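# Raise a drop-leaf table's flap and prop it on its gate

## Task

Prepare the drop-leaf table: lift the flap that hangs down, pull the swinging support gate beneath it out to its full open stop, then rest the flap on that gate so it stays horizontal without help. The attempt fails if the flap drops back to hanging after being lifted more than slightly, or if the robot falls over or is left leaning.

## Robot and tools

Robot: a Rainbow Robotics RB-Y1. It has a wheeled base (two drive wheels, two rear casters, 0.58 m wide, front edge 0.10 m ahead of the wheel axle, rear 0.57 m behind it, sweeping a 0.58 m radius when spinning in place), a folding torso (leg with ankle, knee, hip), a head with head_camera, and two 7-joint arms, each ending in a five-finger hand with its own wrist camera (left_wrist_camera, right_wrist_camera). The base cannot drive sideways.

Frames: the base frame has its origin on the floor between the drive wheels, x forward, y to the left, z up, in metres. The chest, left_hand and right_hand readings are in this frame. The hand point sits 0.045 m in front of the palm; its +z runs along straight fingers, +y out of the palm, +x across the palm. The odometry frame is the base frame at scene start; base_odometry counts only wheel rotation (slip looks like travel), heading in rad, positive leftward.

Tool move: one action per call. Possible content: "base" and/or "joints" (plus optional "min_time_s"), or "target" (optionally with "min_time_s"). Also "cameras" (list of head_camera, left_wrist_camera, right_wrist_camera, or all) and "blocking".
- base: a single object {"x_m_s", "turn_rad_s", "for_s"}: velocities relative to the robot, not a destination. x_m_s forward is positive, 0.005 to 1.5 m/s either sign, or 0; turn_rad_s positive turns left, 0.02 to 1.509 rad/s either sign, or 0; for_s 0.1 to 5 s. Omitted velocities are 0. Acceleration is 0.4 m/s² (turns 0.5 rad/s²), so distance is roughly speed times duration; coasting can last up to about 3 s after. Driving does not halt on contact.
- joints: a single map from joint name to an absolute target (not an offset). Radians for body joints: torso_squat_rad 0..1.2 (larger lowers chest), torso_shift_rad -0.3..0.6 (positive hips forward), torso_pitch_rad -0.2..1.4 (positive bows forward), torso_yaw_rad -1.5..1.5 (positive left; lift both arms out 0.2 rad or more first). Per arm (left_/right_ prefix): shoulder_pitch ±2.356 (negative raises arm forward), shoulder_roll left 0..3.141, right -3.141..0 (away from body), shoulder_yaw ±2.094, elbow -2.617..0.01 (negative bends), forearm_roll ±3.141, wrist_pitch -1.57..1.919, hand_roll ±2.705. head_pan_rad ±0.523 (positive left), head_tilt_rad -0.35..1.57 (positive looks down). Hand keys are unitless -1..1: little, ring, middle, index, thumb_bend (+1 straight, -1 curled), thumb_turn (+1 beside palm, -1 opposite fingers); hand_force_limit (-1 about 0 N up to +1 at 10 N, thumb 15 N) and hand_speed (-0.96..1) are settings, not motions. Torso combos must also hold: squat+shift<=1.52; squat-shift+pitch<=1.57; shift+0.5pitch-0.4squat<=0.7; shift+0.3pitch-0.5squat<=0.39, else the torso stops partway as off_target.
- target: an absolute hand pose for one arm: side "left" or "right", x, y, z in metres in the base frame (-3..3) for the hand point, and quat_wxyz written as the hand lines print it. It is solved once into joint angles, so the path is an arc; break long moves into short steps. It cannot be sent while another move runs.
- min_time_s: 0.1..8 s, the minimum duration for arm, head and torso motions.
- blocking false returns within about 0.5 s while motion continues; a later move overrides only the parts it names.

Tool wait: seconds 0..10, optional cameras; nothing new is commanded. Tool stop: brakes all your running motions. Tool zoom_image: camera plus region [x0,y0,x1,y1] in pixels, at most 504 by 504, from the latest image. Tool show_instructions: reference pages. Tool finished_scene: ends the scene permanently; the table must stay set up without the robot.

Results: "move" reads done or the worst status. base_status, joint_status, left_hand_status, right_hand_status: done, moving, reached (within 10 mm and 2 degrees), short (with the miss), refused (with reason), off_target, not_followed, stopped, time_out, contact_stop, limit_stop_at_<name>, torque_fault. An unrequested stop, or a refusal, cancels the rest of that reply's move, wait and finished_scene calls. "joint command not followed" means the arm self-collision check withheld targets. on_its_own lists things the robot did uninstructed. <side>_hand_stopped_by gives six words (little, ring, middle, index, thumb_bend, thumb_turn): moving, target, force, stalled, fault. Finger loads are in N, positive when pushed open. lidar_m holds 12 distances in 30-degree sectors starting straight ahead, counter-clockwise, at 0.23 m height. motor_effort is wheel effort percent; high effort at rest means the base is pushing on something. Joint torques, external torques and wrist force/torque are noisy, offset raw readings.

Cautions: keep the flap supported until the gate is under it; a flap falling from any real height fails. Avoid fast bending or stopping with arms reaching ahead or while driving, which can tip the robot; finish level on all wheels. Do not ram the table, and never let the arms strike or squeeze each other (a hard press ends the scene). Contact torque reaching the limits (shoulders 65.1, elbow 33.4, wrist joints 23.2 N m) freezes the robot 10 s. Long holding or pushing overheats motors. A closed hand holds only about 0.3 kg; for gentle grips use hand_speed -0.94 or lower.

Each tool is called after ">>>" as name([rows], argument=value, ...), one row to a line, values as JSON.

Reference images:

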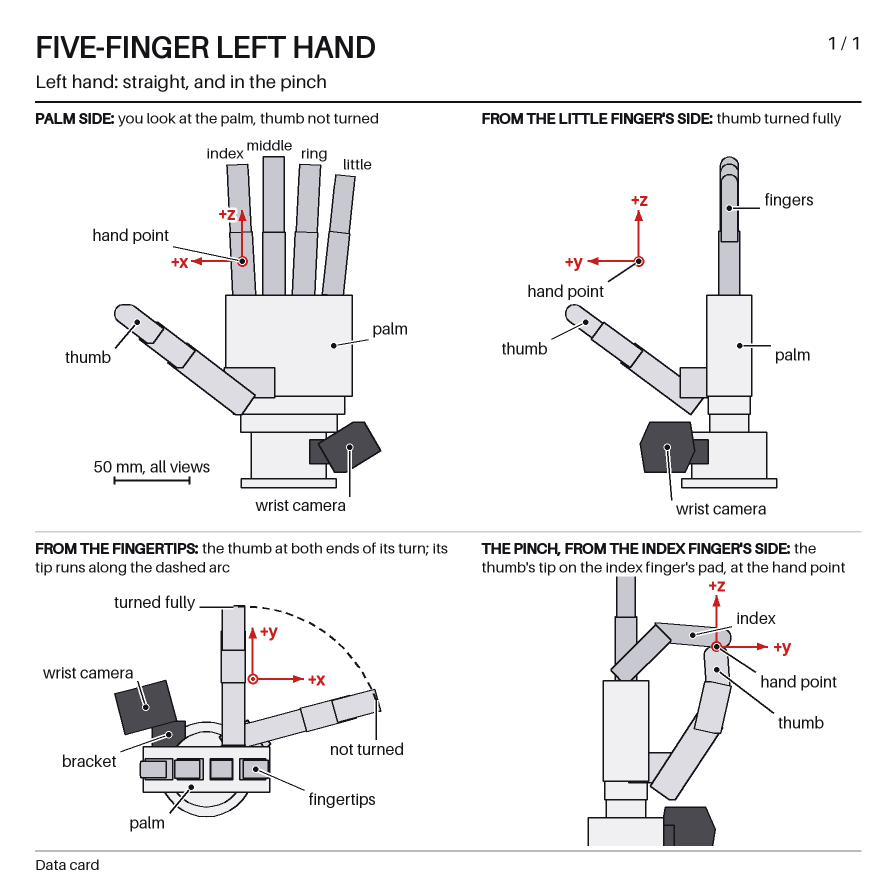

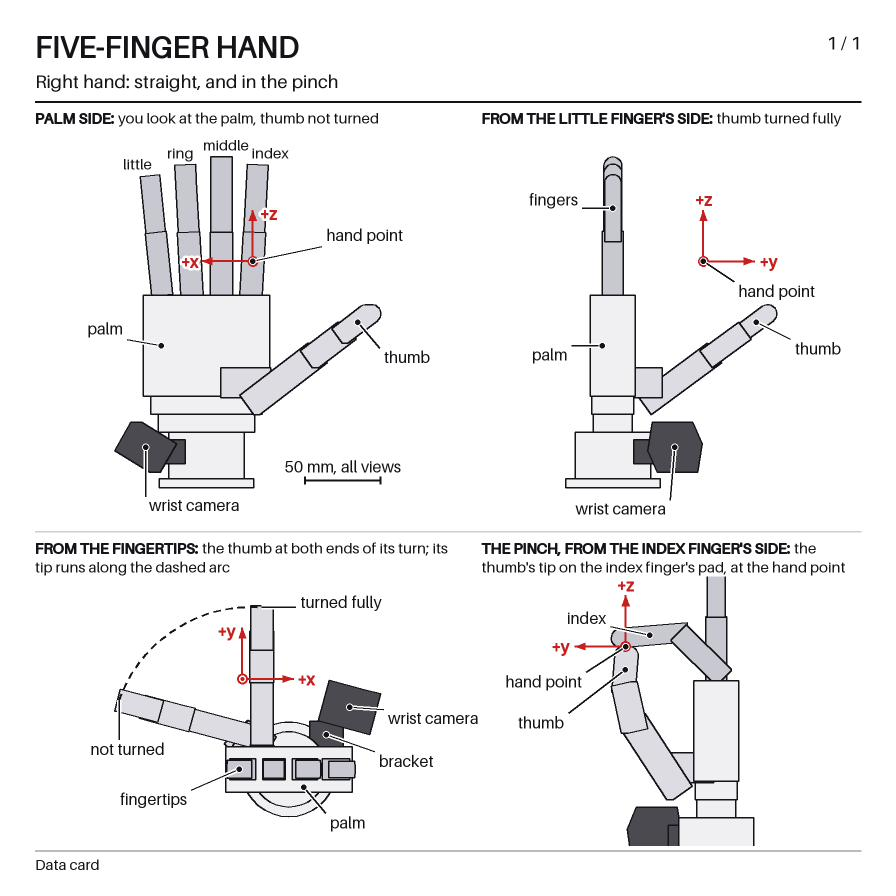

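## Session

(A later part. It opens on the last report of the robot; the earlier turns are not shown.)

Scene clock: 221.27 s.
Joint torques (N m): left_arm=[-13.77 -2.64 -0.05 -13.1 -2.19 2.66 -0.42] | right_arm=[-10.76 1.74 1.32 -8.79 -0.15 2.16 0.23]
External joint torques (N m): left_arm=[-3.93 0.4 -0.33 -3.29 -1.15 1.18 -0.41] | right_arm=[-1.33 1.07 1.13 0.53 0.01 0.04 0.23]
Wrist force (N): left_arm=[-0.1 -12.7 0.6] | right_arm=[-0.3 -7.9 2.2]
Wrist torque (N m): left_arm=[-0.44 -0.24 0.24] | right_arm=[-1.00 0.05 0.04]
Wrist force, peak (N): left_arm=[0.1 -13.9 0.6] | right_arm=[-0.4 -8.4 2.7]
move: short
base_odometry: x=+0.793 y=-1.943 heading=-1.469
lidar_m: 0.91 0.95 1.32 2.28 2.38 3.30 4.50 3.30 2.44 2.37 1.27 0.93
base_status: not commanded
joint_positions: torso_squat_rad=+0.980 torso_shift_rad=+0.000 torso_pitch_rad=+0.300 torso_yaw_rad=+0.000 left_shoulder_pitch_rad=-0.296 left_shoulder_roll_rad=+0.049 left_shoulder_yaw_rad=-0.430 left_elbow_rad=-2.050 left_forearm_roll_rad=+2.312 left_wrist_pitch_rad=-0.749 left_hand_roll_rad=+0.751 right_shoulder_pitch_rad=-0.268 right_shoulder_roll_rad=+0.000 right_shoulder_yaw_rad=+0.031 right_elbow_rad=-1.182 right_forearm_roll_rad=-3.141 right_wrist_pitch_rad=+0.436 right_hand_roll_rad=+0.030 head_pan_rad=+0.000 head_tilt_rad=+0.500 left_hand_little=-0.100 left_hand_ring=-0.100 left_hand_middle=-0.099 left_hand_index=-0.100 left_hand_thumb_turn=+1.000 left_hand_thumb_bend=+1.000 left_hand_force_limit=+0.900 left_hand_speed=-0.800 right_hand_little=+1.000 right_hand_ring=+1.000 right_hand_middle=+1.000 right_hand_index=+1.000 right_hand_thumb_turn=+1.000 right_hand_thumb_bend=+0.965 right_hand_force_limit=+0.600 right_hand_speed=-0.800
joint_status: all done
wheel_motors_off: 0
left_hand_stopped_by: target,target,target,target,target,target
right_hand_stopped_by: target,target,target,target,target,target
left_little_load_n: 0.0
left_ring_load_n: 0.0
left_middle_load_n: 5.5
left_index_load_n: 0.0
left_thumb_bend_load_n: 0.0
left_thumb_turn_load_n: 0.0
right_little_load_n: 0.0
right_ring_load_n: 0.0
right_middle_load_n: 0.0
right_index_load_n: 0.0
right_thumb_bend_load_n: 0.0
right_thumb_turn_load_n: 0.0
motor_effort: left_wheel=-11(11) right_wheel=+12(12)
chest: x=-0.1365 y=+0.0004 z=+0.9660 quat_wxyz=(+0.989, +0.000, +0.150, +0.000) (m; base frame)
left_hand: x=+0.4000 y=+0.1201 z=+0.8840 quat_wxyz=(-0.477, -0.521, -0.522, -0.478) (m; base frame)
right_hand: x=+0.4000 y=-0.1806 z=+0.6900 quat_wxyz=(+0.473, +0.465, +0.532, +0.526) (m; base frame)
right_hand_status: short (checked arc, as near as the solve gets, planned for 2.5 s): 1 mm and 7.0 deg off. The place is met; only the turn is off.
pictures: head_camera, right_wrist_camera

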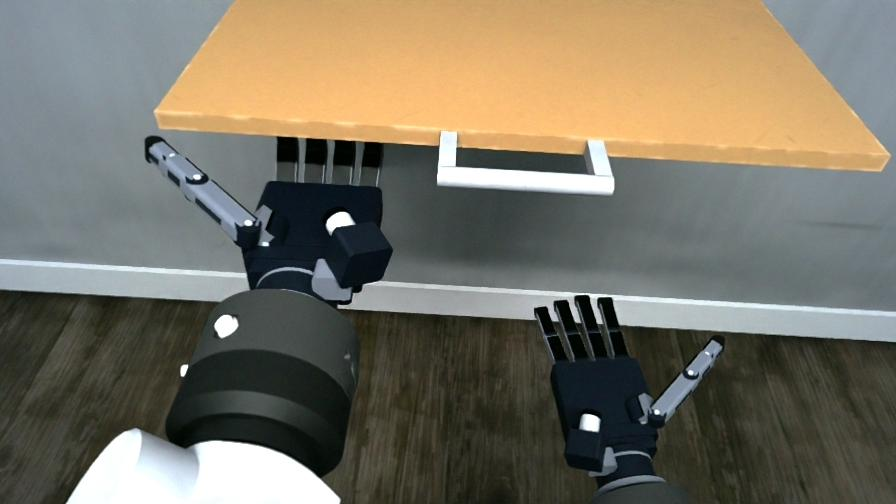

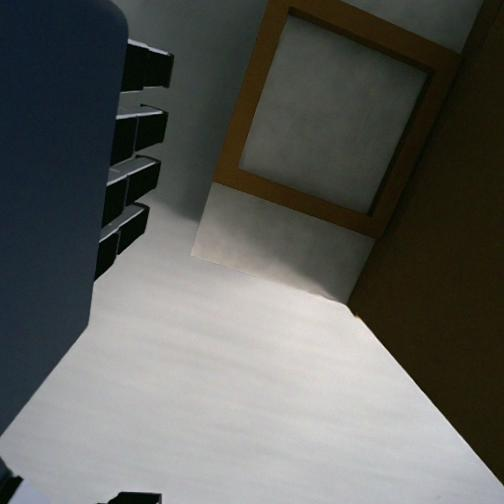

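>>> move(target={"side": "left", "x": 0.375, "y": 0.155, "z": 0.890, "quat_wxyz": [0.478, 0.521, 0.521, 0.478]}, min_time_s=2, cameras=["head_camera", "left_wrist_camera"])

Scene clock: 234.73 s.
Joint torques (N m): left_arm=[-8.8 -0.78 3.32 -12.83 -1.98 2.1 -0.11] | right_arm=[-10.78 2.24 0.91 -8.91 -0.27 2.13 0.35]
External joint torques (N m): left_arm=[-0.65 0.62 2.32 -3.06 -0.96 0.59 -0.11] | right_arm=[-1.35 1.56 0.72 0.41 -0.11 0.01 0.34]
Wrist force (N): left_arm=[-2.3 -12.0 -1.0] | right_arm=[-0.3 -7.7 2.2]
Wrist torque (N m): left_arm=[-0.49 -0.23 0.23] | right_arm=[-0.97 0.06 0.07]
Wrist force, peak (N): left_arm=[-2.3 -13.4 0.1] | right_arm=[-0.5 -8.5 2.5]
move: done
base_odometry: x=+0.793 y=-1.943 heading=-1.469
lidar_m: 0.90 0.96 1.32 2.27 2.38 3.31 4.50 3.29 2.44 2.36 1.27 0.93
base_status: not commanded
joint_positions: torso_squat_rad=+0.980 torso_shift_rad=+0.000 torso_pitch_rad=+0.300 torso_yaw_rad=+0.000 left_shoulder_pitch_rad=-0.193 left_shoulder_roll_rad=+0.149 left_shoulder_yaw_rad=-0.418 left_elbow_rad=-2.203 left_forearm_roll_rad=+2.392 left_wrist_pitch_rad=-0.758 left_hand_roll_rad=+0.725 right_shoulder_pitch_rad=-0.268 right_shoulder_roll_rad=+0.000 right_shoulder_yaw_rad=+0.031 right_elbow_rad=-1.182 right_forearm_roll_rad=-3.141 right_wrist_pitch_rad=+0.436 right_hand_roll_rad=+0.030 head_pan_rad=+0.000 head_tilt_rad=+0.500 left_hand_little=-0.100 left_hand_ring=-0.100 left_hand_middle=-0.099 left_hand_index=-0.100 left_hand_thumb_turn=+1.000 left_hand_thumb_bend=+1.000 left_hand_force_limit=+0.900 left_hand_speed=-0.800 right_hand_little=+1.000 right_hand_ring=+1.000 right_hand_middle=+1.000 right_hand_index=+1.000 right_hand_thumb_turn=+1.000 right_hand_thumb_bend=+0.965 right_hand_force_limit=+0.600 right_hand_speed=-0.800
joint_status: all done
wheel_motors_off: 0
left_hand_stopped_by: target,target,target,target,target,target
right_hand_stopped_by: target,target,target,target,target,target
left_little_load_n: 0.0
left_ring_load_n: 0.0
left_middle_load_n: 3.0
left_index_load_n: 0.0
left_thumb_bend_load_n: 0.0
left_thumb_turn_load_n: 0.0
right_little_load_n: 0.0
right_ring_load_n: 0.0
right_middle_load_n: 0.0
right_index_load_n: 0.0
right_thumb_bend_load_n: 0.0
right_thumb_turn_load_n: 0.0
motor_effort: left_wheel=-11(11) right_wheel=+12(12)
chest: x=-0.1365 y=+0.0004 z=+0.9660 quat_wxyz=(+0.989, +0.000, +0.150, +0.000) (m; base frame)
left_hand: x=+0.3752 y=+0.1544 z=+0.8895 quat_wxyz=(-0.478, -0.521, -0.521, -0.478) (m; base frame)
left_hand_status: reached (checked arc, planned for 2.0 s): 1 mm and 0.0 deg off.
right_hand: x=+0.4000 y=-0.1806 z=+0.6900 quat_wxyz=(+0.473, +0.465, +0.532, +0.526) (m; base frame)
pictures: head_camera, left_wrist_camera

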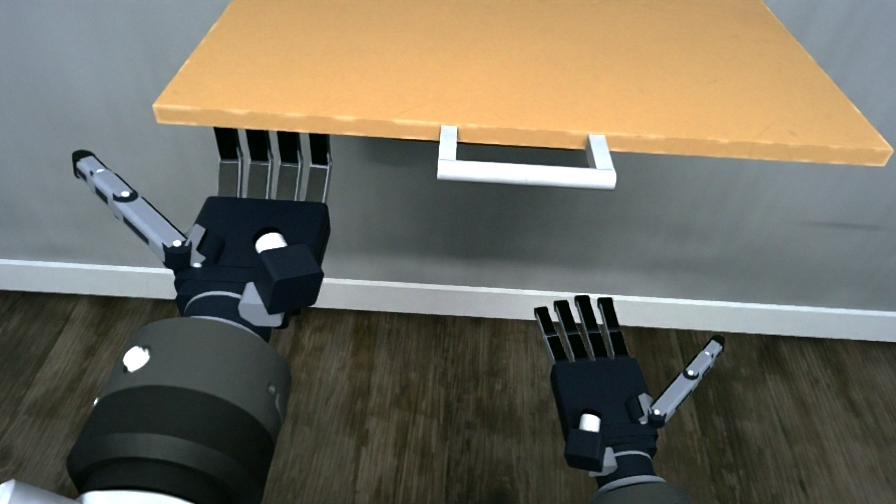

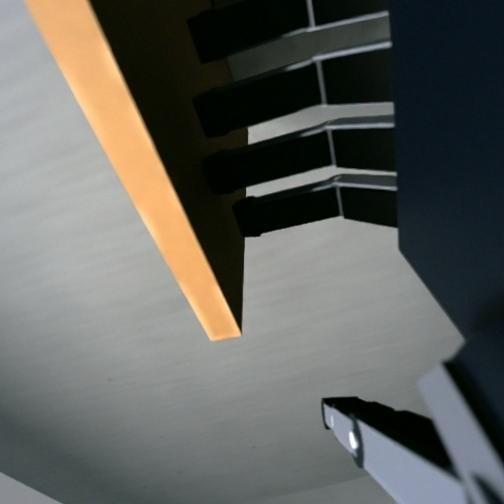

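Now base forward.

>>> move(base={"x_m_s": 0.04, "for_s": 2.0}, cameras=["head_camera", "left_wrist_camera", "right_wrist_camera"])

Scene clock: 237.80 s.
Joint torques (N m): left_arm=[-10.48 -0.96 2.44 -12.34 -2.09 3.17 -0.32] | right_arm=[-10.15 1.86 0.66 -9.23 -0.28 2.36 0.53]
External joint torques (N m): left_arm=[-2.34 0.44 1.44 -2.57 -1.07 1.66 -0.32] | right_arm=[-0.71 1.19 0.46 0.09 -0.12 0.24 0.52]
Wrist force (N): left_arm=[1.2 -14.6 -3.8] | right_arm=[-0.4 -7.6 2.5]
Wrist torque (N m): left_arm=[-0.55 -0.27 0.25] | right_arm=[-0.95 0.06 0.07]
Wrist force, peak (N): left_arm=[1.0 -14.5 -7.2] | right_arm=[0.0 -8.3 2.8]
move: done
base_odometry: x=+0.801 y=-2.023 heading=-1.469
lidar_m: 0.82 0.87 1.21 2.28 2.39 3.31 4.56 3.29 2.45 2.36 1.17 0.86
base_status: done (sent for 2 of 2 s)
joint_positions: torso_squat_rad=+0.980 torso_shift_rad=+0.000 torso_pitch_rad=+0.300 torso_yaw_rad=+0.000 left_shoulder_pitch_rad=-0.192 left_shoulder_roll_rad=+0.149 left_shoulder_yaw_rad=-0.418 left_elbow_rad=-2.203 left_forearm_roll_rad=+2.392 left_wrist_pitch_rad=-0.758 left_hand_roll_rad=+0.725 right_shoulder_pitch_rad=-0.268 right_shoulder_roll_rad=+0.000 right_shoulder_yaw_rad=+0.031 right_elbow_rad=-1.182 right_forearm_roll_rad=-3.141 right_wrist_pitch_rad=+0.436 right_hand_roll_rad=+0.030 head_pan_rad=+0.000 head_tilt_rad=+0.500 left_hand_little=-0.100 left_hand_ring=-0.100 left_hand_middle=-0.100 left_hand_index=-0.100 left_hand_thumb_turn=+1.000 left_hand_thumb_bend=+1.000 left_hand_force_limit=+0.900 left_hand_speed=-0.800 right_hand_little=+1.000 right_hand_ring=+1.000 right_hand_middle=+1.000 right_hand_index=+1.000 right_hand_thumb_turn=+1.000 right_hand_thumb_bend=+0.965 right_hand_force_limit=+0.600 right_hand_speed=-0.800
joint_status: not commanded
wheel_motors_off: 0
left_hand_stopped_by: target,target,target,target,target,target
right_hand_stopped_by: target,target,target,target,target,target
left_little_load_n: 0.0
left_ring_load_n: 0.0
left_middle_load_n: 0.5
left_index_load_n: 0.0
left_thumb_bend_load_n: 0.0
left_thumb_turn_load_n: 0.0
right_little_load_n: 0.0
right_ring_load_n: 0.0
right_middle_load_n: 0.0
right_index_load_n: 0.0
right_thumb_bend_load_n: 0.0
right_thumb_turn_load_n: 0.0
motor_effort: left_wheel=-5(16) right_wheel=+13(31)
chest: x=-0.1365 y=+0.0004 z=+0.9660 quat_wxyz=(+0.989, +0.000, +0.150, +0.000) (m; base frame)
left_hand: x=+0.3751 y=+0.1547 z=+0.8893 quat_wxyz=(-0.478, -0.521, -0.521, -0.478) (m; base frame)
right_hand: x=+0.4000 y=-0.1806 z=+0.6901 quat_wxyz=(+0.473, +0.465, +0.532, +0.526) (m; base frame)
pictures: head_camera, left_wrist_camera, right_wrist_camera

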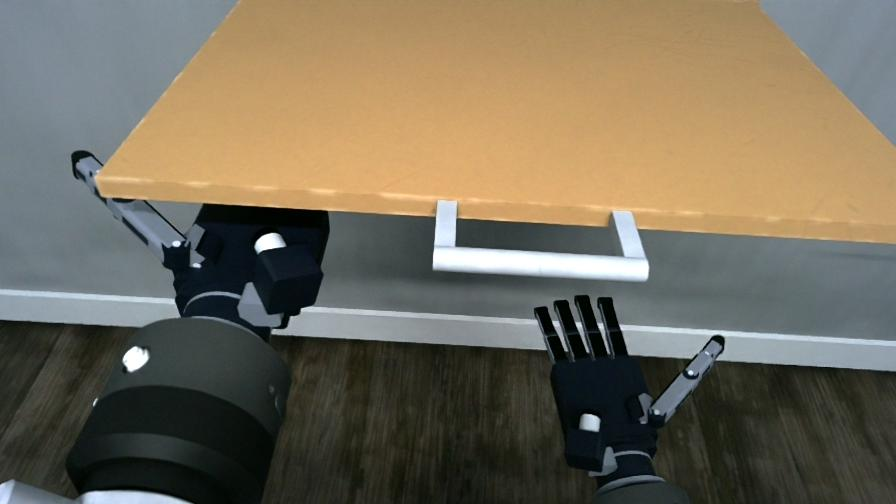

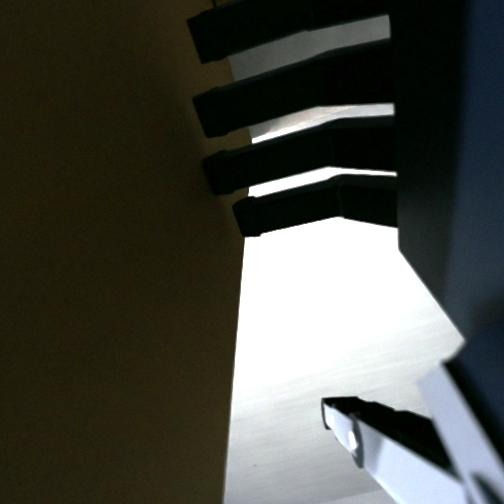

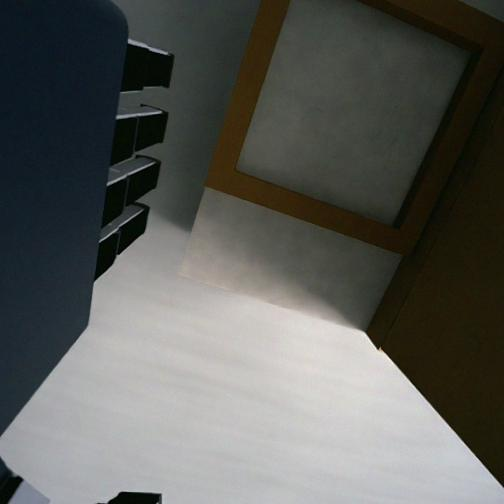

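>>> move(target={"side": "right", "x": 0.50, "y": -0.10, "z": 0.77, "quat_wxyz": [0.4056, 0.5794, 0.5794, 0.4056]}, min_time_s=2.5, cameras=["head_camera", "left_wrist_camera", "right_wrist_camera"])

Scene clock: 245.63 s.
Joint torques (N m): left_arm=[-10.96 -0.9 2.29 -12.12 -1.85 3.12 -0.01] | right_arm=[-16.88 2.93 0.14 -11.29 1.13 1.15 -0.21]
External joint torques (N m): left_arm=[-2.81 0.5 1.3 -2.35 -0.83 1.6 0] | right_arm=[-0.88 0.81 0.78 -0.9 0.33 -0.28 -0.22]
Wrist force (N): left_arm=[0.6 -14.4 -4.3] | right_arm=[-0.5 -7.6 4.1]
Wrist torque (N m): left_arm=[-0.60 -0.32 0.29] | right_arm=[-1.07 0.00 -0.12]
Wrist force, peak (N): left_arm=[1.4 -15.1 -3.5] | right_arm=[-0.7 -7.8 4.8]
move: done
base_odometry: x=+0.801 y=-2.023 heading=-1.469
lidar_m: 0.82 0.86 1.19 2.28 2.39 3.30 4.55 3.29 2.43 2.37 1.15 0.85
base_status: not commanded
joint_positions: torso_squat_rad=+0.980 torso_shift_rad=+0.000 torso_pitch_rad=+0.300 torso_yaw_rad=+0.000 left_shoulder_pitch_rad=-0.192 left_shoulder_roll_rad=+0.149 left_shoulder_yaw_rad=-0.418 left_elbow_rad=-2.203 left_forearm_roll_rad=+2.392 left_wrist_pitch_rad=-0.758 left_hand_roll_rad=+0.725 right_shoulder_pitch_rad=-0.630 right_shoulder_roll_rad=+0.000 right_shoulder_yaw_rad=+0.274 right_elbow_rad=-1.490 right_forearm_roll_rad=-2.499 right_wrist_pitch_rad=-0.733 right_hand_roll_rad=-0.760 head_pan_rad=+0.000 head_tilt_rad=+0.500 left_hand_little=-0.100 left_hand_ring=-0.100 left_hand_middle=-0.100 left_hand_index=-0.100 left_hand_thumb_turn=+1.000 left_hand_thumb_bend=+1.000 left_hand_force_limit=+0.900 left_hand_speed=-0.800 right_hand_little=+1.000 right_hand_ring=+1.000 right_hand_middle=+1.000 right_hand_index=+1.000 right_hand_thumb_turn=+1.000 right_hand_thumb_bend=+0.965 right_hand_force_limit=+0.600 right_hand_speed=-0.800
joint_status: all done
wheel_motors_off: 0
left_hand_stopped_by: target,target,target,target,target,target
right_hand_stopped_by: target,target,target,target,target,target
left_little_load_n: 0.0
left_ring_load_n: 0.0
left_middle_load_n: 0.0
left_index_load_n: 0.0
left_thumb_bend_load_n: 0.0
left_thumb_turn_load_n: 0.0
right_little_load_n: 0.0
right_ring_load_n: 0.0
right_middle_load_n: 0.0
right_index_load_n: 0.0
right_thumb_bend_load_n: 0.0
right_thumb_turn_load_n: 0.0
motor_effort: left_wheel=-4(5) right_wheel=+14(14)
chest: x=-0.1365 y=+0.0004 z=+0.9660 quat_wxyz=(+0.989, +0.000, +0.150, +0.000) (m; base frame)
left_hand: x=+0.3751 y=+0.1547 z=+0.8893 quat_wxyz=(-0.478, -0.521, -0.521, -0.478) (m; base frame)
right_hand: x=+0.5000 y=-0.1003 z=+0.7701 quat_wxyz=(+0.405, +0.579, +0.580, +0.405) (m; base frame)
right_hand_status: reached (checked arc, planned for 2.5 s): 0 mm and 0.0 deg off.
pictures: head_camera, left_wrist_camera, right_wrist_camera

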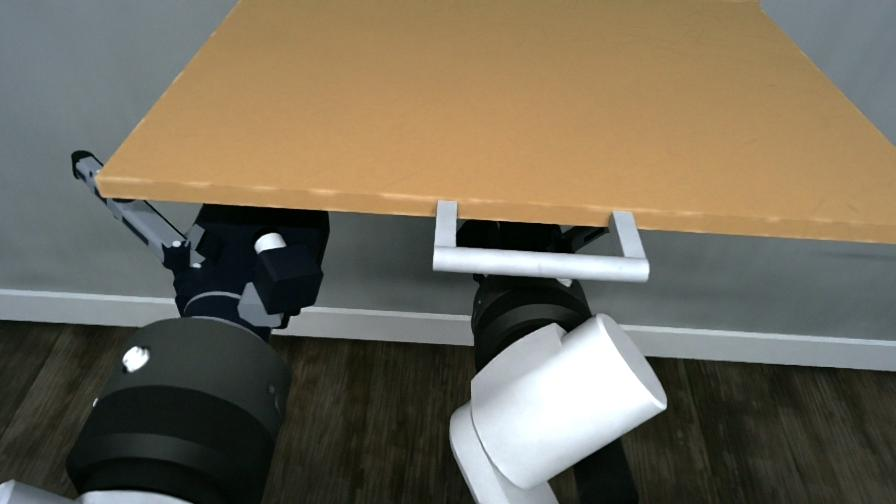

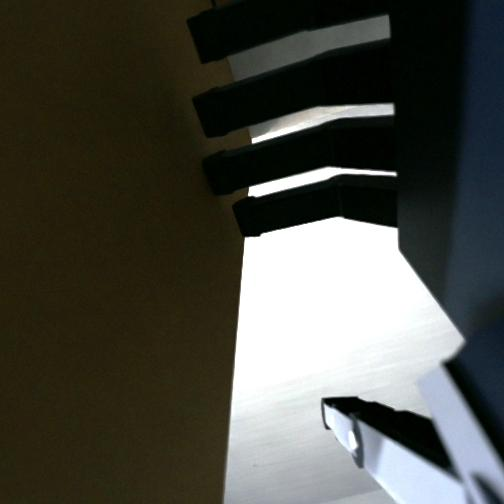

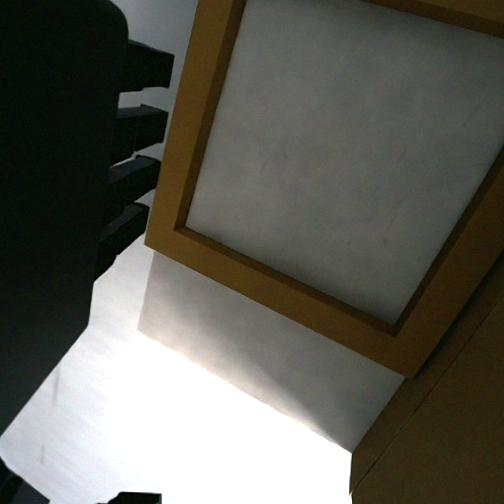

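>>> zoom_image(camera="right_wrist_camera", region=[100, 130, 300, 330])

>>> zoom_image(camera="right_wrist_camera", region=[320, 230, 504, 414])

>>> zoom_image(camera="right_wrist_camera", region=[180, 0, 504, 120])

Scaled by 2.520 from the camera's 504x504 image, which has a finer 720x720 frame.

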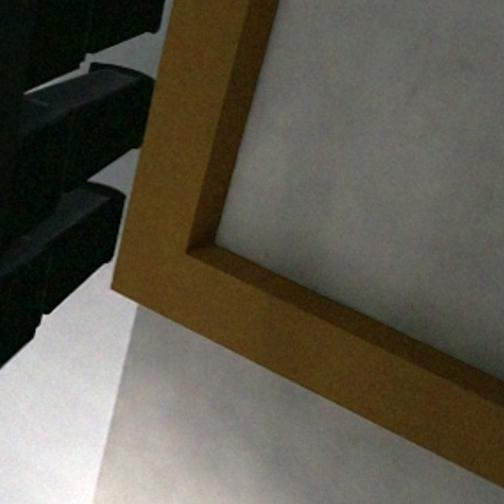

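Scaled by 2.739 from the camera's 504x504 image, which has a finer 720x720 frame.

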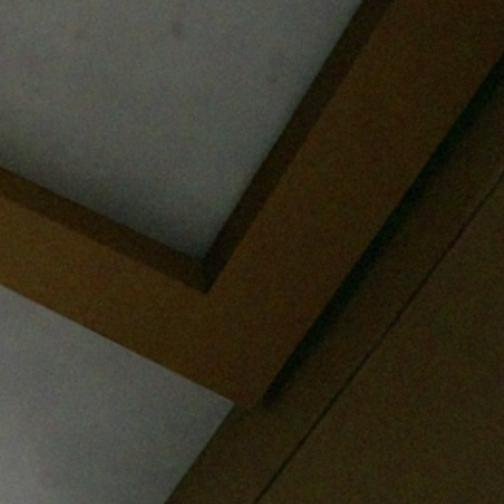

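Scaled by 1.556 from the camera's 504x504 image, which has a finer 720x720 frame.

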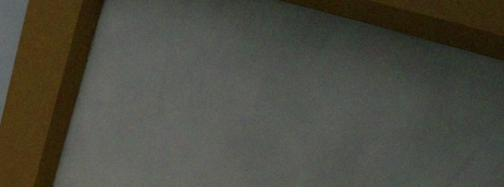

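>>> move(target={"side": "right", "x": 0.57, "y": -0.10, "z": 0.767, "quat_wxyz": [0.4056, 0.5794, 0.5794, 0.4056]}, min_time_s=2, cameras=["right_wrist_camera"])

>>> zoom_image(camera="right_wrist_camera", region=[80, 0, 330, 250])

Scene clock: 250.93 s.
Joint torques (N m): left_arm=[-10.63 -1.32 1.73 -12.14 -2.08 3.14 -0.18] | right_arm=[-21.71 -3.45 -1.96 -9.44 1.02 1.56 -0.09]
External joint torques (N m): left_arm=[-2.49 0.08 0.73 -2.37 -1.06 1.63 -0.18] | right_arm=[-1.31 -2.61 -0.84 0.8 0.25 0.35 -0.09]
Wrist force (N): left_arm=[0.4 -13.8 -4.9] | right_arm=[-0.1 -7.3 4.1]
Wrist torque (N m): left_arm=[-0.50 -0.32 0.25] | right_arm=[-1.05 -0.07 -0.14]
Wrist force, peak (N): left_arm=[0.8 -14.8 -4.2] | right_arm=[-0.3 -8.0 4.9]
move: done
base_odometry: x=+0.801 y=-2.023 heading=-1.469
lidar_m: 0.82 0.86 1.20 2.28 2.40 3.31 4.56 3.29 2.44 2.37 1.18 0.87
base_status: not commanded
joint_positions: torso_squat_rad=+0.980 torso_shift_rad=+0.000 torso_pitch_rad=+0.300 torso_yaw_rad=+0.000 left_shoulder_pitch_rad=-0.192 left_shoulder_roll_rad=+0.149 left_shoulder_yaw_rad=-0.418 left_elbow_rad=-2.203 left_forearm_roll_rad=+2.392 left_wrist_pitch_rad=-0.758 left_hand_roll_rad=+0.725 right_shoulder_pitch_rad=-0.922 right_shoulder_roll_rad=-0.026 right_shoulder_yaw_rad=+0.189 right_elbow_rad=-1.060 right_forearm_roll_rad=-2.472 right_wrist_pitch_rad=-0.591 right_hand_roll_rad=-0.907 head_pan_rad=+0.000 head_tilt_rad=+0.500 left_hand_little=-0.100 left_hand_ring=-0.100 left_hand_middle=-0.100 left_hand_index=-0.100 left_hand_thumb_turn=+1.000 left_hand_thumb_bend=+1.000 left_hand_force_limit=+0.900 left_hand_speed=-0.800 right_hand_little=+1.000 right_hand_ring=+1.000 right_hand_middle=+1.000 right_hand_index=+1.000 right_hand_thumb_turn=+1.000 right_hand_thumb_bend=+0.965 right_hand_force_limit=+0.600 right_hand_speed=-0.800
joint_status: all done
wheel_motors_off: 0
left_hand_stopped_by: target,target,target,target,target,target
right_hand_stopped_by: target,target,target,target,target,target
left_little_load_n: 0.0
left_ring_load_n: 0.0
left_middle_load_n: -1.0
left_index_load_n: 0.0
left_thumb_bend_load_n: 0.0
left_thumb_turn_load_n: 0.0
right_little_load_n: 0.0
right_ring_load_n: 0.0
right_middle_load_n: 0.0
right_index_load_n: 0.0
right_thumb_bend_load_n: 0.0
right_thumb_turn_load_n: 0.0
motor_effort: left_wheel=-4(5) right_wheel=+13(14)
chest: x=-0.1365 y=+0.0004 z=+0.9660 quat_wxyz=(+0.989, +0.000, +0.150, +0.000) (m; base frame)
left_hand: x=+0.3751 y=+0.1547 z=+0.8893 quat_wxyz=(-0.478, -0.521, -0.521, -0.478) (m; base frame)
right_hand: x=+0.5699 y=-0.0996 z=+0.7671 quat_wxyz=(+0.405, +0.579, +0.580, +0.406) (m; base frame)
right_hand_status: reached (checked arc, planned for 2.0 s): 0 mm and 0.1 deg off.
pictures: right_wrist_camera

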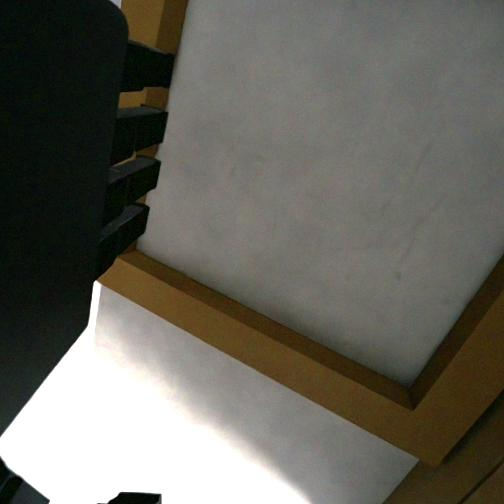

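Scaled by 2.016 from the camera's 504x504 image, which has a finer 720x720 frame.

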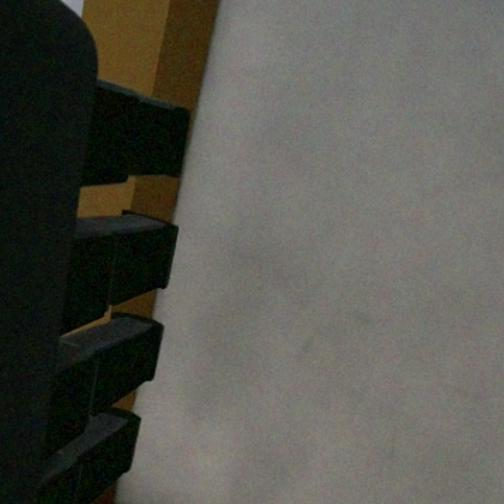

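>>> move(target={"side": "right", "x": 0.588, "y": -0.095, "z": 0.768, "quat_wxyz": [0.4056, 0.5794, 0.5794, 0.4056]}, min_time_s=1.5, cameras=["right_wrist_camera"])

Scene clock: 253.27 s.
Joint torques (N m): left_arm=[-10.57 -1.13 2.48 -12.36 -1.98 3.08 -0.01] | right_arm=[-22.88 -0.16 -2.75 -9.56 1.06 1.47 -0.29]
External joint torques (N m): left_arm=[-2.43 0.27 1.48 -2.59 -0.96 1.56 0] | right_arm=[-1.27 1.55 -1.68 0.56 0.29 0.38 -0.3]
Wrist force (N): left_arm=[0.4 -14.4 -5.0] | right_arm=[-0.4 -7.1 4.7]
Wrist torque (N m): left_arm=[-0.58 -0.32 0.29] | right_arm=[-1.02 -0.03 -0.14]
Wrist force, peak (N): left_arm=[0.5 -14.8 -4.6] | right_arm=[-0.1 -7.9 4.4]
move: done
base_odometry: x=+0.801 y=-2.023 heading=-1.469
lidar_m: 0.83 0.88 1.22 2.27 2.39 3.31 4.58 3.30 2.46 2.37 1.16 0.86
base_status: not commanded
joint_positions: torso_squat_rad=+0.980 torso_shift_rad=+0.000 torso_pitch_rad=+0.300 torso_yaw_rad=+0.000 left_shoulder_pitch_rad=-0.192 left_shoulder_roll_rad=+0.149 left_shoulder_yaw_rad=-0.418 left_elbow_rad=-2.203 left_forearm_roll_rad=+2.392 left_wrist_pitch_rad=-0.758 left_hand_roll_rad=+0.725 right_shoulder_pitch_rad=-1.021 right_shoulder_roll_rad=-0.026 right_shoulder_yaw_rad=+0.171 right_elbow_rad=-0.907 right_forearm_roll_rad=-2.434 right_wrist_pitch_rad=-0.545 right_hand_roll_rad=-0.978 head_pan_rad=+0.000 head_tilt_rad=+0.500 left_hand_little=-0.100 left_hand_ring=-0.100 left_hand_middle=-0.100 left_hand_index=-0.100 left_hand_thumb_turn=+1.000 left_hand_thumb_bend=+1.000 left_hand_force_limit=+0.900 left_hand_speed=-0.800 right_hand_little=+1.000 right_hand_ring=+1.000 right_hand_middle=+1.000 right_hand_index=+1.000 right_hand_thumb_turn=+1.000 right_hand_thumb_bend=+0.965 right_hand_force_limit=+0.600 right_hand_speed=-0.800
joint_status: all done
wheel_motors_off: 0
left_hand_stopped_by: target,target,target,target,target,target
right_hand_stopped_by: target,target,target,target,target,target
left_little_load_n: 0.0
left_ring_load_n: 0.5
left_middle_load_n: -1.0
left_index_load_n: 0.0
left_thumb_bend_load_n: 0.0
left_thumb_turn_load_n: 0.0
right_little_load_n: 0.0
right_ring_load_n: 0.0
right_middle_load_n: 0.0
right_index_load_n: 0.0
right_thumb_bend_load_n: -0.5
right_thumb_turn_load_n: -0.5
motor_effort: left_wheel=-4(5) right_wheel=+13(14)
chest: x=-0.1365 y=+0.0004 z=+0.9660 quat_wxyz=(+0.989, +0.000, +0.150, +0.000) (m; base frame)
left_hand: x=+0.3751 y=+0.1547 z=+0.8893 quat_wxyz=(-0.478, -0.521, -0.521, -0.478) (m; base frame)
right_hand: x=+0.5875 y=-0.0951 z=+0.7682 quat_wxyz=(+0.404, +0.579, +0.581, +0.405) (m; base frame)
right_hand_status: reached (checked arc, planned for 1.5 s): 1 mm and 0.2 deg off.
pictures: right_wrist_camera

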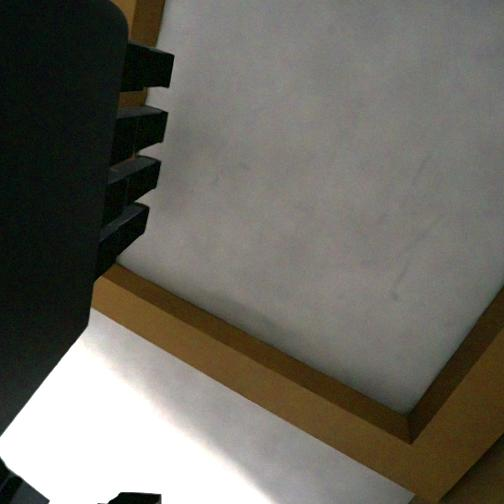

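>>> move(target={"side": "right", "x": 0.602, "y": -0.095, "z": 0.768, "quat_wxyz": [0.4056, 0.5794, 0.5794, 0.4056]}, min_time_s=1.5, cameras=["right_wrist_camera"])

Scene clock: 255.40 s.
Joint torques (N m): left_arm=[-10.74 -1.52 2.58 -12.35 -2.02 3.46 -0.18] | right_arm=[-36.07 -7.75 -2.58 -15.93 2.54 4.54 -0.01]
External joint torques (N m): left_arm=[-2.59 -0.12 1.58 -2.58 -1 1.95 -0.18] | right_arm=[-13.54 -5.17 -1.61 -5.99 1.79 3.59 -0.02]
Wrist force (N): left_arm=[2.0 -14.5 -2.5] | right_arm=[-4.4 -20.3 -30.3]
Wrist torque (N m): left_arm=[-0.53 -0.27 0.25] | right_arm=[1.83 0.36 -0.63]
Wrist force, peak (N): left_arm=[1.7 -14.9 -4.5] | right_arm=[-5.6 -21.0 -31.3]
move: done
base_odometry: x=+0.801 y=-2.023 heading=-1.470
lidar_m: 0.83 0.88 1.20 2.27 2.37 3.30 4.57 3.29 2.44 2.36 1.15 0.86
base_status: not commanded
joint_positions: torso_squat_rad=+0.980 torso_shift_rad=+0.000 torso_pitch_rad=+0.300 torso_yaw_rad=+0.000 left_shoulder_pitch_rad=-0.192 left_shoulder_roll_rad=+0.149 left_shoulder_yaw_rad=-0.418 left_elbow_rad=-2.203 left_forearm_roll_rad=+2.392 left_wrist_pitch_rad=-0.759 left_hand_roll_rad=+0.725 right_shoulder_pitch_rad=-1.104 right_shoulder_roll_rad=-0.030 right_shoulder_yaw_rad=+0.157 right_elbow_rad=-0.760 right_forearm_roll_rad=-2.386 right_wrist_pitch_rad=-0.495 right_hand_roll_rad=-1.060 head_pan_rad=+0.000 head_tilt_rad=+0.500 left_hand_little=-0.100 left_hand_ring=-0.100 left_hand_middle=-0.100 left_hand_index=-0.100 left_hand_thumb_turn=+1.000 left_hand_thumb_bend=+1.000 left_hand_force_limit=+0.900 left_hand_speed=-0.800 right_hand_little=+1.000 right_hand_ring=+1.000 right_hand_middle=+1.000 right_hand_index=+1.000 right_hand_thumb_turn=+1.000 right_hand_thumb_bend=+0.965 right_hand_force_limit=+0.600 right_hand_speed=-0.800
joint_status: all done
wheel_motors_off: 0
left_hand_stopped_by: target,target,target,target,target,target
right_hand_stopped_by: target,target,target,target,target,target
left_little_load_n: 0.0
left_ring_load_n: 0.0
left_middle_load_n: 1.5
left_index_load_n: 0.0
left_thumb_bend_load_n: -0.5
left_thumb_turn_load_n: 0.0
right_little_load_n: 0.0
right_ring_load_n: 0.0
right_middle_load_n: 2.5
right_index_load_n: 0.0
right_thumb_bend_load_n: 0.0
right_thumb_turn_load_n: 0.0
motor_effort: left_wheel=-3(5) right_wheel=+20(20)
chest: x=-0.1366 y=+0.0004 z=+0.9660 quat_wxyz=(+0.989, +0.000, +0.149, +0.000) (m; base frame)
left_hand: x=+0.3750 y=+0.1547 z=+0.8894 quat_wxyz=(-0.478, -0.521, -0.521, -0.478) (m; base frame)
right_hand: x=+0.6003 y=-0.0952 z=+0.7653 quat_wxyz=(+0.403, +0.580, +0.582, +0.404) (m; base frame)
right_hand_status: reached (checked arc, planned for 1.5 s): 3 mm and 0.5 deg off.
pictures: right_wrist_camera

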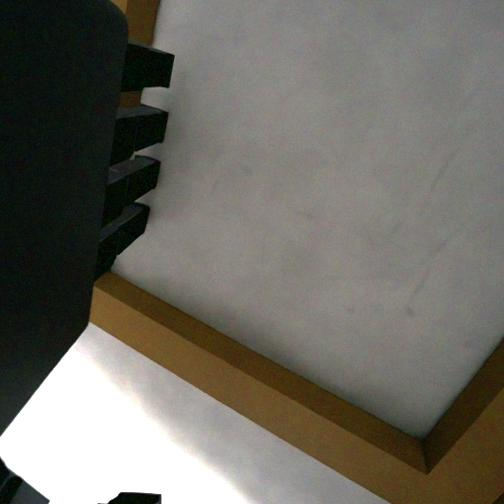

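>>> move(target={"side": "right", "x": 0.592, "y": -0.095, "z": 0.748, "quat_wxyz": [0.4056, 0.5794, 0.5794, 0.4056]}, min_time_s=1.5, cameras=[])

>>> move(target={"side": "right", "x": 0.592, "y": -0.095, "z": 0.741, "quat_wxyz": [0.4056, 0.5794, 0.5794, 0.4056]}, min_time_s=1, cameras=["right_wrist_camera"])

Scene clock: 257.83 s.
Joint torques (N m): left_arm=[-10.93 -1.35 1.66 -12.54 -2.08 3.22 -0.19] | right_arm=[-14.38 4.43 1.44 -3.9 -0.97 0.89 -0.29]
External joint torques (N m): left_arm=[-2.78 0.05 0.66 -2.77 -1.06 1.7 -0.19] | right_arm=[7.74 6.67 2.31 5.97 -1.72 0.06 -0.29]
Wrist force (N): left_arm=[1.3 -14.9 -3.6] | right_arm=[-5.6 3.3 1.2]
Wrist torque (N m): left_arm=[-0.56 -0.29 0.27] | right_arm=[-1.70 -0.31 -0.24]
Wrist force, peak (N): left_arm=[1.1 -15.3 -4.4] | right_arm=[-4.9 -21.1 -30.6]
move: done
base_odometry: x=+0.801 y=-2.023 heading=-1.470
lidar_m: 0.83 0.87 1.21 2.27 2.39 3.29 4.57 3.30 2.45 2.36 1.16 0.87
base_status: not commanded
joint_positions: torso_squat_rad=+0.980 torso_shift_rad=+0.000 torso_pitch_rad=+0.300 torso_yaw_rad=+0.000 left_shoulder_pitch_rad=-0.192 left_shoulder_roll_rad=+0.149 left_shoulder_yaw_rad=-0.418 left_elbow_rad=-2.203 left_forearm_roll_rad=+2.392 left_wrist_pitch_rad=-0.759 left_hand_roll_rad=+0.725 right_shoulder_pitch_rad=-1.077 right_shoulder_roll_rad=-0.021 right_shoulder_yaw_rad=+0.161 right_elbow_rad=-0.744 right_forearm_roll_rad=-2.312 right_wrist_pitch_rad=-0.466 right_hand_roll_rad=-1.128 head_pan_rad=+0.000 head_tilt_rad=+0.500 left_hand_little=-0.100 left_hand_ring=-0.100 left_hand_middle=-0.100 left_hand_index=-0.100 left_hand_thumb_turn=+1.000 left_hand_thumb_bend=+1.000 left_hand_force_limit=+0.900 left_hand_speed=-0.800 right_hand_little=+1.000 right_hand_ring=+1.000 right_hand_middle=+0.998 right_hand_index=+1.000 right_hand_thumb_turn=+1.000 right_hand_thumb_bend=+0.965 right_hand_force_limit=+0.600 right_hand_speed=-0.800
joint_status: all done
wheel_motors_off: 0
left_hand_stopped_by: target,target,target,target,target,target
right_hand_stopped_by: target,target,target,target,target,target
left_little_load_n: 0.0
left_ring_load_n: 0.0
left_middle_load_n: 1.0
left_index_load_n: 0.0
left_thumb_bend_load_n: 0.0
left_thumb_turn_load_n: 0.0
right_little_load_n: 0.0
right_ring_load_n: -0.5
right_middle_load_n: -14.5
right_index_load_n: 0.0
right_thumb_bend_load_n: 0.0
right_thumb_turn_load_n: 0.0
motor_effort: left_wheel=-5(5) right_wheel=+14(20)
chest: x=-0.1366 y=+0.0004 z=+0.9660 quat_wxyz=(+0.989, +0.000, +0.149, +0.000) (m; base frame)
left_hand: x=+0.3750 y=+0.1547 z=+0.8895 quat_wxyz=(-0.478, -0.521, -0.521, -0.478) (m; base frame)
right_hand: x=+0.5934 y=-0.0949 z=+0.7505 quat_wxyz=(+0.402, +0.579, +0.582, +0.405) (m; base frame)
right_hand_status: reached (checked arc, planned for 1.5 s): 3 mm and 0.5 deg off.
pictures: none
No camera images: "cameras" was empty.

Scene clock: 259.17 s.
Joint torques (N m): left_arm=[-10.55 -1.1 1.55 -12.78 -2.15 3.61 -0.22] | right_arm=[-6.64 6.76 -0.54 3.7 -3.16 0.46 -0.44]
External joint torques (N m): left_arm=[-2.38 0.3 0.55 -3.02 -1.13 2.1 -0.22] | right_arm=[15.51 9.06 0.24 13.5 -3.92 -0.25 -0.44]
Wrist force (N): left_arm=[2.2 -14.9 0.8] | right_arm=[-9.0 16.6 -16.7]
Wrist torque (N m): left_arm=[-0.53 -0.23 0.28] | right_arm=[-1.33 0.06 -0.14]
Wrist force, peak (N): left_arm=[1.6 -15.0 -3.5] | right_arm=[-9.5 16.7 -16.6]
move: done
base_odometry: x=+0.801 y=-2.023 heading=-1.470
lidar_m: 0.83 0.87 1.21 2.28 2.38 3.30 4.57 3.29 2.45 2.36 1.17 0.86
base_status: not commanded
joint_positions: torso_squat_rad=+0.980 torso_shift_rad=+0.000 torso_pitch_rad=+0.299 torso_yaw_rad=+0.000 left_shoulder_pitch_rad=-0.192 left_shoulder_roll_rad=+0.149 left_shoulder_yaw_rad=-0.418 left_elbow_rad=-2.203 left_forearm_roll_rad=+2.392 left_wrist_pitch_rad=-0.759 left_hand_roll_rad=+0.725 right_shoulder_pitch_rad=-1.086 right_shoulder_roll_rad=-0.017 right_shoulder_yaw_rad=+0.159 right_elbow_rad=-0.703 right_forearm_roll_rad=-2.247 right_wrist_pitch_rad=-0.446 right_hand_roll_rad=-1.197 head_pan_rad=+0.000 head_tilt_rad=+0.500 left_hand_little=-0.100 left_hand_ring=-0.100 left_hand_middle=-0.099 left_hand_index=-0.100 left_hand_thumb_turn=+1.000 left_hand_thumb_bend=+1.000 left_hand_force_limit=+0.900 left_hand_speed=-0.800 right_hand_little=+1.000 right_hand_ring=+0.999 right_hand_middle=+0.998 right_hand_index=+1.000 right_hand_thumb_turn=+1.000 right_hand_thumb_bend=+0.965 right_hand_force_limit=+0.600 right_hand_speed=-0.800
joint_status: all done
wheel_motors_off: 0
left_hand_stopped_by: target,target,target,target,target,target
right_hand_stopped_by: target,target,target,target,target,target
left_little_load_n: 0.0
left_ring_load_n: 0.0
left_middle_load_n: 6.0
left_index_load_n: 0.0
left_thumb_bend_load_n: 0.0
left_thumb_turn_load_n: 0.0
right_little_load_n: 0.0
right_ring_load_n: -5.5
right_middle_load_n: -20.0
right_index_load_n: -3.0
right_thumb_bend_load_n: 0.0
right_thumb_turn_load_n: 0.0
motor_effort: left_wheel=-5(5) right_wheel=+15(15)
chest: x=-0.1370 y=+0.0004 z=+0.9661 quat_wxyz=(+0.989, +0.000, +0.149, +0.000) (m; base frame)
left_hand: x=+0.3747 y=+0.1547 z=+0.8899 quat_wxyz=(-0.478, -0.521, -0.521, -0.478) (m; base frame)
right_hand: x=+0.5929 y=-0.0948 z=+0.7468 quat_wxyz=(+0.404, +0.577, +0.581, +0.407) (m; base frame)
right_hand_status: reached (checked arc, planned for 1.0 s): 6 mm and 0.4 deg off.
pictures: right_wrist_camera

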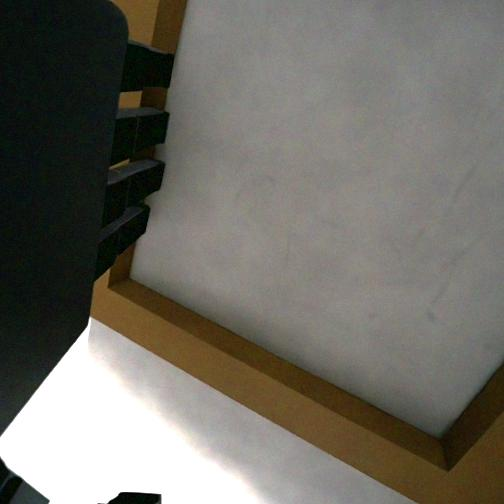

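>>> move(target={"side":"right","x":0.575,"y":-0.095,"z":0.741,"quat_wxyz":[0.4056,0.5794,0.5794,0.4056]}, min_time_s=1, cameras=["all"])

Scene clock: 263.07 s.
Joint torques (N m): left_arm=[-10.38 -1.01 1.67 -12.82 -2.09 3.44 -0.18] | right_arm=[-1.99 3.9 0.5 3.26 -3.12 -2.07 -0.12]
External joint torques (N m): left_arm=[-2.22 0.39 0.67 -3.05 -1.07 1.93 -0.17] | right_arm=[19.09 5.13 1.35 13.23 -3.93 -2.88 -0.12]
Wrist force (N): left_arm=[0.6 -14.4 -0.6] | right_arm=[-2.5 17.6 -3.3]
Wrist torque (N m): left_arm=[-0.47 -0.28 0.27] | right_arm=[-2.20 -0.01 0.51]
Wrist force, peak (N): left_arm=[1.9 -15.7 0.0] | right_arm=[-3.6 27.7 -5.8]
move: done
base_odometry: x=+0.801 y=-2.023 heading=-1.470
lidar_m: 0.82 0.87 1.20 2.27 2.39 3.32 4.57 3.29 2.45 2.36 1.17 0.86
base_status: not commanded
joint_positions: torso_squat_rad=+0.980 torso_shift_rad=+0.000 torso_pitch_rad=+0.299 torso_yaw_rad=+0.000 left_shoulder_pitch_rad=-0.192 left_shoulder_roll_rad=+0.149 left_shoulder_yaw_rad=-0.418 left_elbow_rad=-2.203 left_forearm_roll_rad=+2.392 left_wrist_pitch_rad=-0.759 left_hand_roll_rad=+0.725 right_shoulder_pitch_rad=-0.994 right_shoulder_roll_rad=-0.008 right_shoulder_yaw_rad=+0.184 right_elbow_rad=-0.845 right_forearm_roll_rad=-2.268 right_wrist_pitch_rad=-0.494 right_hand_roll_rad=-1.146 head_pan_rad=+0.000 head_tilt_rad=+0.500 left_hand_little=-0.100 left_hand_ring=-0.100 left_hand_middle=-0.099 left_hand_index=-0.100 left_hand_thumb_turn=+1.000 left_hand_thumb_bend=+1.000 left_hand_force_limit=+0.900 left_hand_speed=-0.800 right_hand_little=+1.000 right_hand_ring=+0.999 right_hand_middle=+0.997 right_hand_index=+1.000 right_hand_thumb_turn=+1.000 right_hand_thumb_bend=+0.965 right_hand_force_limit=+0.600 right_hand_speed=-0.800
joint_status: all done
wheel_motors_off: 0
left_hand_stopped_by: target,target,target,target,target,target
right_hand_stopped_by: target,target,target,target,target,target
left_little_load_n: 0.0
left_ring_load_n: 0.0
left_middle_load_n: 4.5
left_index_load_n: 0.0
left_thumb_bend_load_n: 0.0
left_thumb_turn_load_n: 0.0
right_little_load_n: 0.0
right_ring_load_n: -6.5
right_middle_load_n: -20.5
right_index_load_n: -3.5
right_thumb_bend_load_n: 0.0
right_thumb_turn_load_n: 0.0
motor_effort: left_wheel=-5(6) right_wheel=+14(15)
chest: x=-0.1369 y=+0.0004 z=+0.9661 quat_wxyz=(+0.989, +0.000, +0.149, +0.000) (m; base frame)
left_hand: x=+0.3748 y=+0.1547 z=+0.8898 quat_wxyz=(-0.478, -0.521, -0.521, -0.478) (m; base frame)
right_hand: x=+0.5772 y=-0.0939 z=+0.7460 quat_wxyz=(+0.409, +0.577, +0.577, +0.409) (m; base frame)
right_hand_status: reached (checked arc, planned for 1.0 s): 6 mm and 0.7 deg off.
pictures: head_camera, left_wrist_camera, right_wrist_camera

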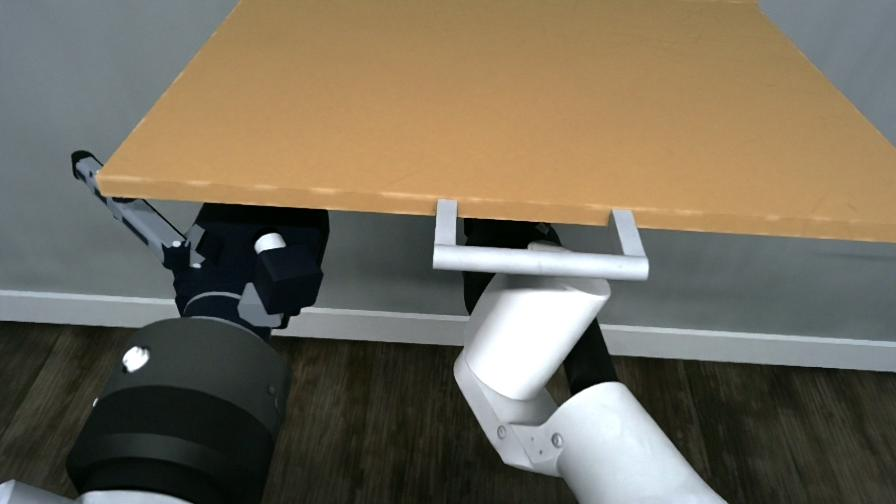

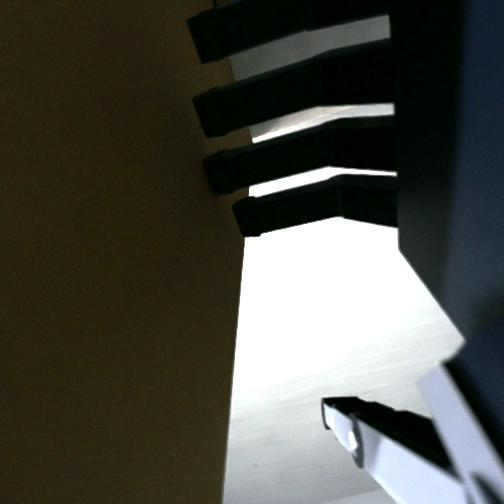

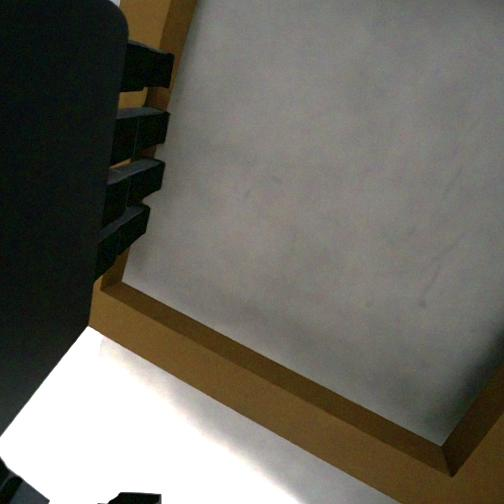

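>>> zoom_image(camera="right_wrist_camera", region=[0, 0, 504, 504])

>>> move(target={"side":"right","x":0.555,"y":-0.095,"z":0.741,"quat_wxyz":[0.4056,0.5794,0.5794,0.4056]}, min_time_s=1, cameras=["right_wrist_camera"])

Scaled by 1.000.

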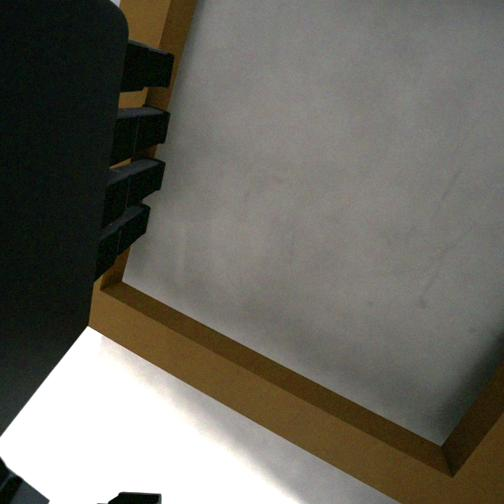

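Scene clock: 264.87 s.
Joint torques (N m): left_arm=[-11.15 -1.08 2.17 -12.92 -2.42 3.14 -0.19] | right_arm=[-0.67 -3.26 -2.81 3.47 -2.5 -4.5 0.13]
External joint torques (N m): left_arm=[-2.99 0.32 1.17 -3.16 -1.4 1.63 -0.18] | right_arm=[19.06 -3.15 -1.81 13.6 -3.34 -5.47 0.12]
Wrist force (N): left_arm=[-1.6 -14.3 -1.2] | right_arm=[5.2 16.0 0.1]
Wrist torque (N m): left_arm=[-0.47 -0.24 0.27] | right_arm=[-2.39 0.49 0.91]
Wrist force, peak (N): left_arm=[-1.0 -15.2 -1.6] | right_arm=[2.4 30.9 -5.5]
move: done
base_odometry: x=+0.801 y=-2.023 heading=-1.470
lidar_m: 0.82 0.86 1.21 2.28 2.37 3.31 4.56 3.29 2.45 2.37 1.16 0.86
base_status: not commanded
joint_positions: torso_squat_rad=+0.980 torso_shift_rad=+0.000 torso_pitch_rad=+0.299 torso_yaw_rad=+0.000 left_shoulder_pitch_rad=-0.192 left_shoulder_roll_rad=+0.149 left_shoulder_yaw_rad=-0.418 left_elbow_rad=-2.203 left_forearm_roll_rad=+2.392 left_wrist_pitch_rad=-0.758 left_hand_roll_rad=+0.725 right_shoulder_pitch_rad=-0.887 right_shoulder_roll_rad=-0.009 right_shoulder_yaw_rad=+0.226 right_elbow_rad=-1.018 right_forearm_roll_rad=-2.332 right_wrist_pitch_rad=-0.553 right_hand_roll_rad=-1.059 head_pan_rad=+0.000 head_tilt_rad=+0.500 left_hand_little=-0.100 left_hand_ring=-0.100 left_hand_middle=-0.100 left_hand_index=-0.100 left_hand_thumb_turn=+1.000 left_hand_thumb_bend=+1.000 left_hand_force_limit=+0.900 left_hand_speed=-0.800 right_hand_little=+1.000 right_hand_ring=+0.999 right_hand_middle=+0.997 right_hand_index=+1.000 right_hand_thumb_turn=+1.000 right_hand_thumb_bend=+0.965 right_hand_force_limit=+0.600 right_hand_speed=-0.800
joint_status: all done
wheel_motors_off: 0
left_hand_stopped_by: target,target,target,target,target,target
right_hand_stopped_by: target,target,target,target,target,target
left_little_load_n: 0.0
left_ring_load_n: 0.0
left_middle_load_n: 4.0
left_index_load_n: 0.0
left_thumb_bend_load_n: 0.0
left_thumb_turn_load_n: 0.0
right_little_load_n: 0.0
right_ring_load_n: -5.5
right_middle_load_n: -20.0
right_index_load_n: -3.0
right_thumb_bend_load_n: 0.0
right_thumb_turn_load_n: 0.0
motor_effort: left_wheel=-5(6) right_wheel=+13(14)
chest: x=-0.1368 y=+0.0004 z=+0.9661 quat_wxyz=(+0.989, +0.000, +0.149, +0.000) (m; base frame)
left_hand: x=+0.3748 y=+0.1548 z=+0.8897 quat_wxyz=(-0.478, -0.521, -0.521, -0.478) (m; base frame)
right_hand: x=+0.5568 y=-0.0919 z=+0.7459 quat_wxyz=(+0.408, +0.576, +0.577, +0.410) (m; base frame)
right_hand_status: reached (checked arc, planned for 1.0 s): 6 mm and 0.8 deg off.
pictures: right_wrist_camera

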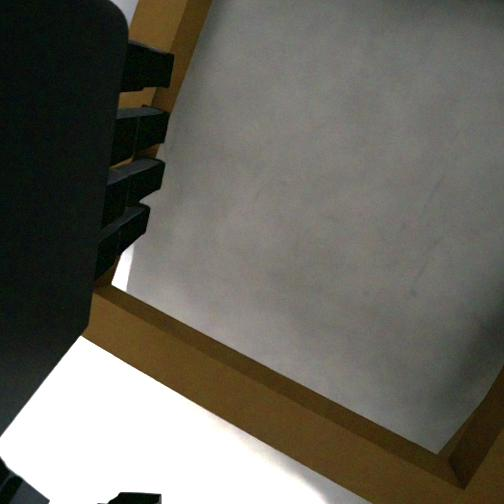

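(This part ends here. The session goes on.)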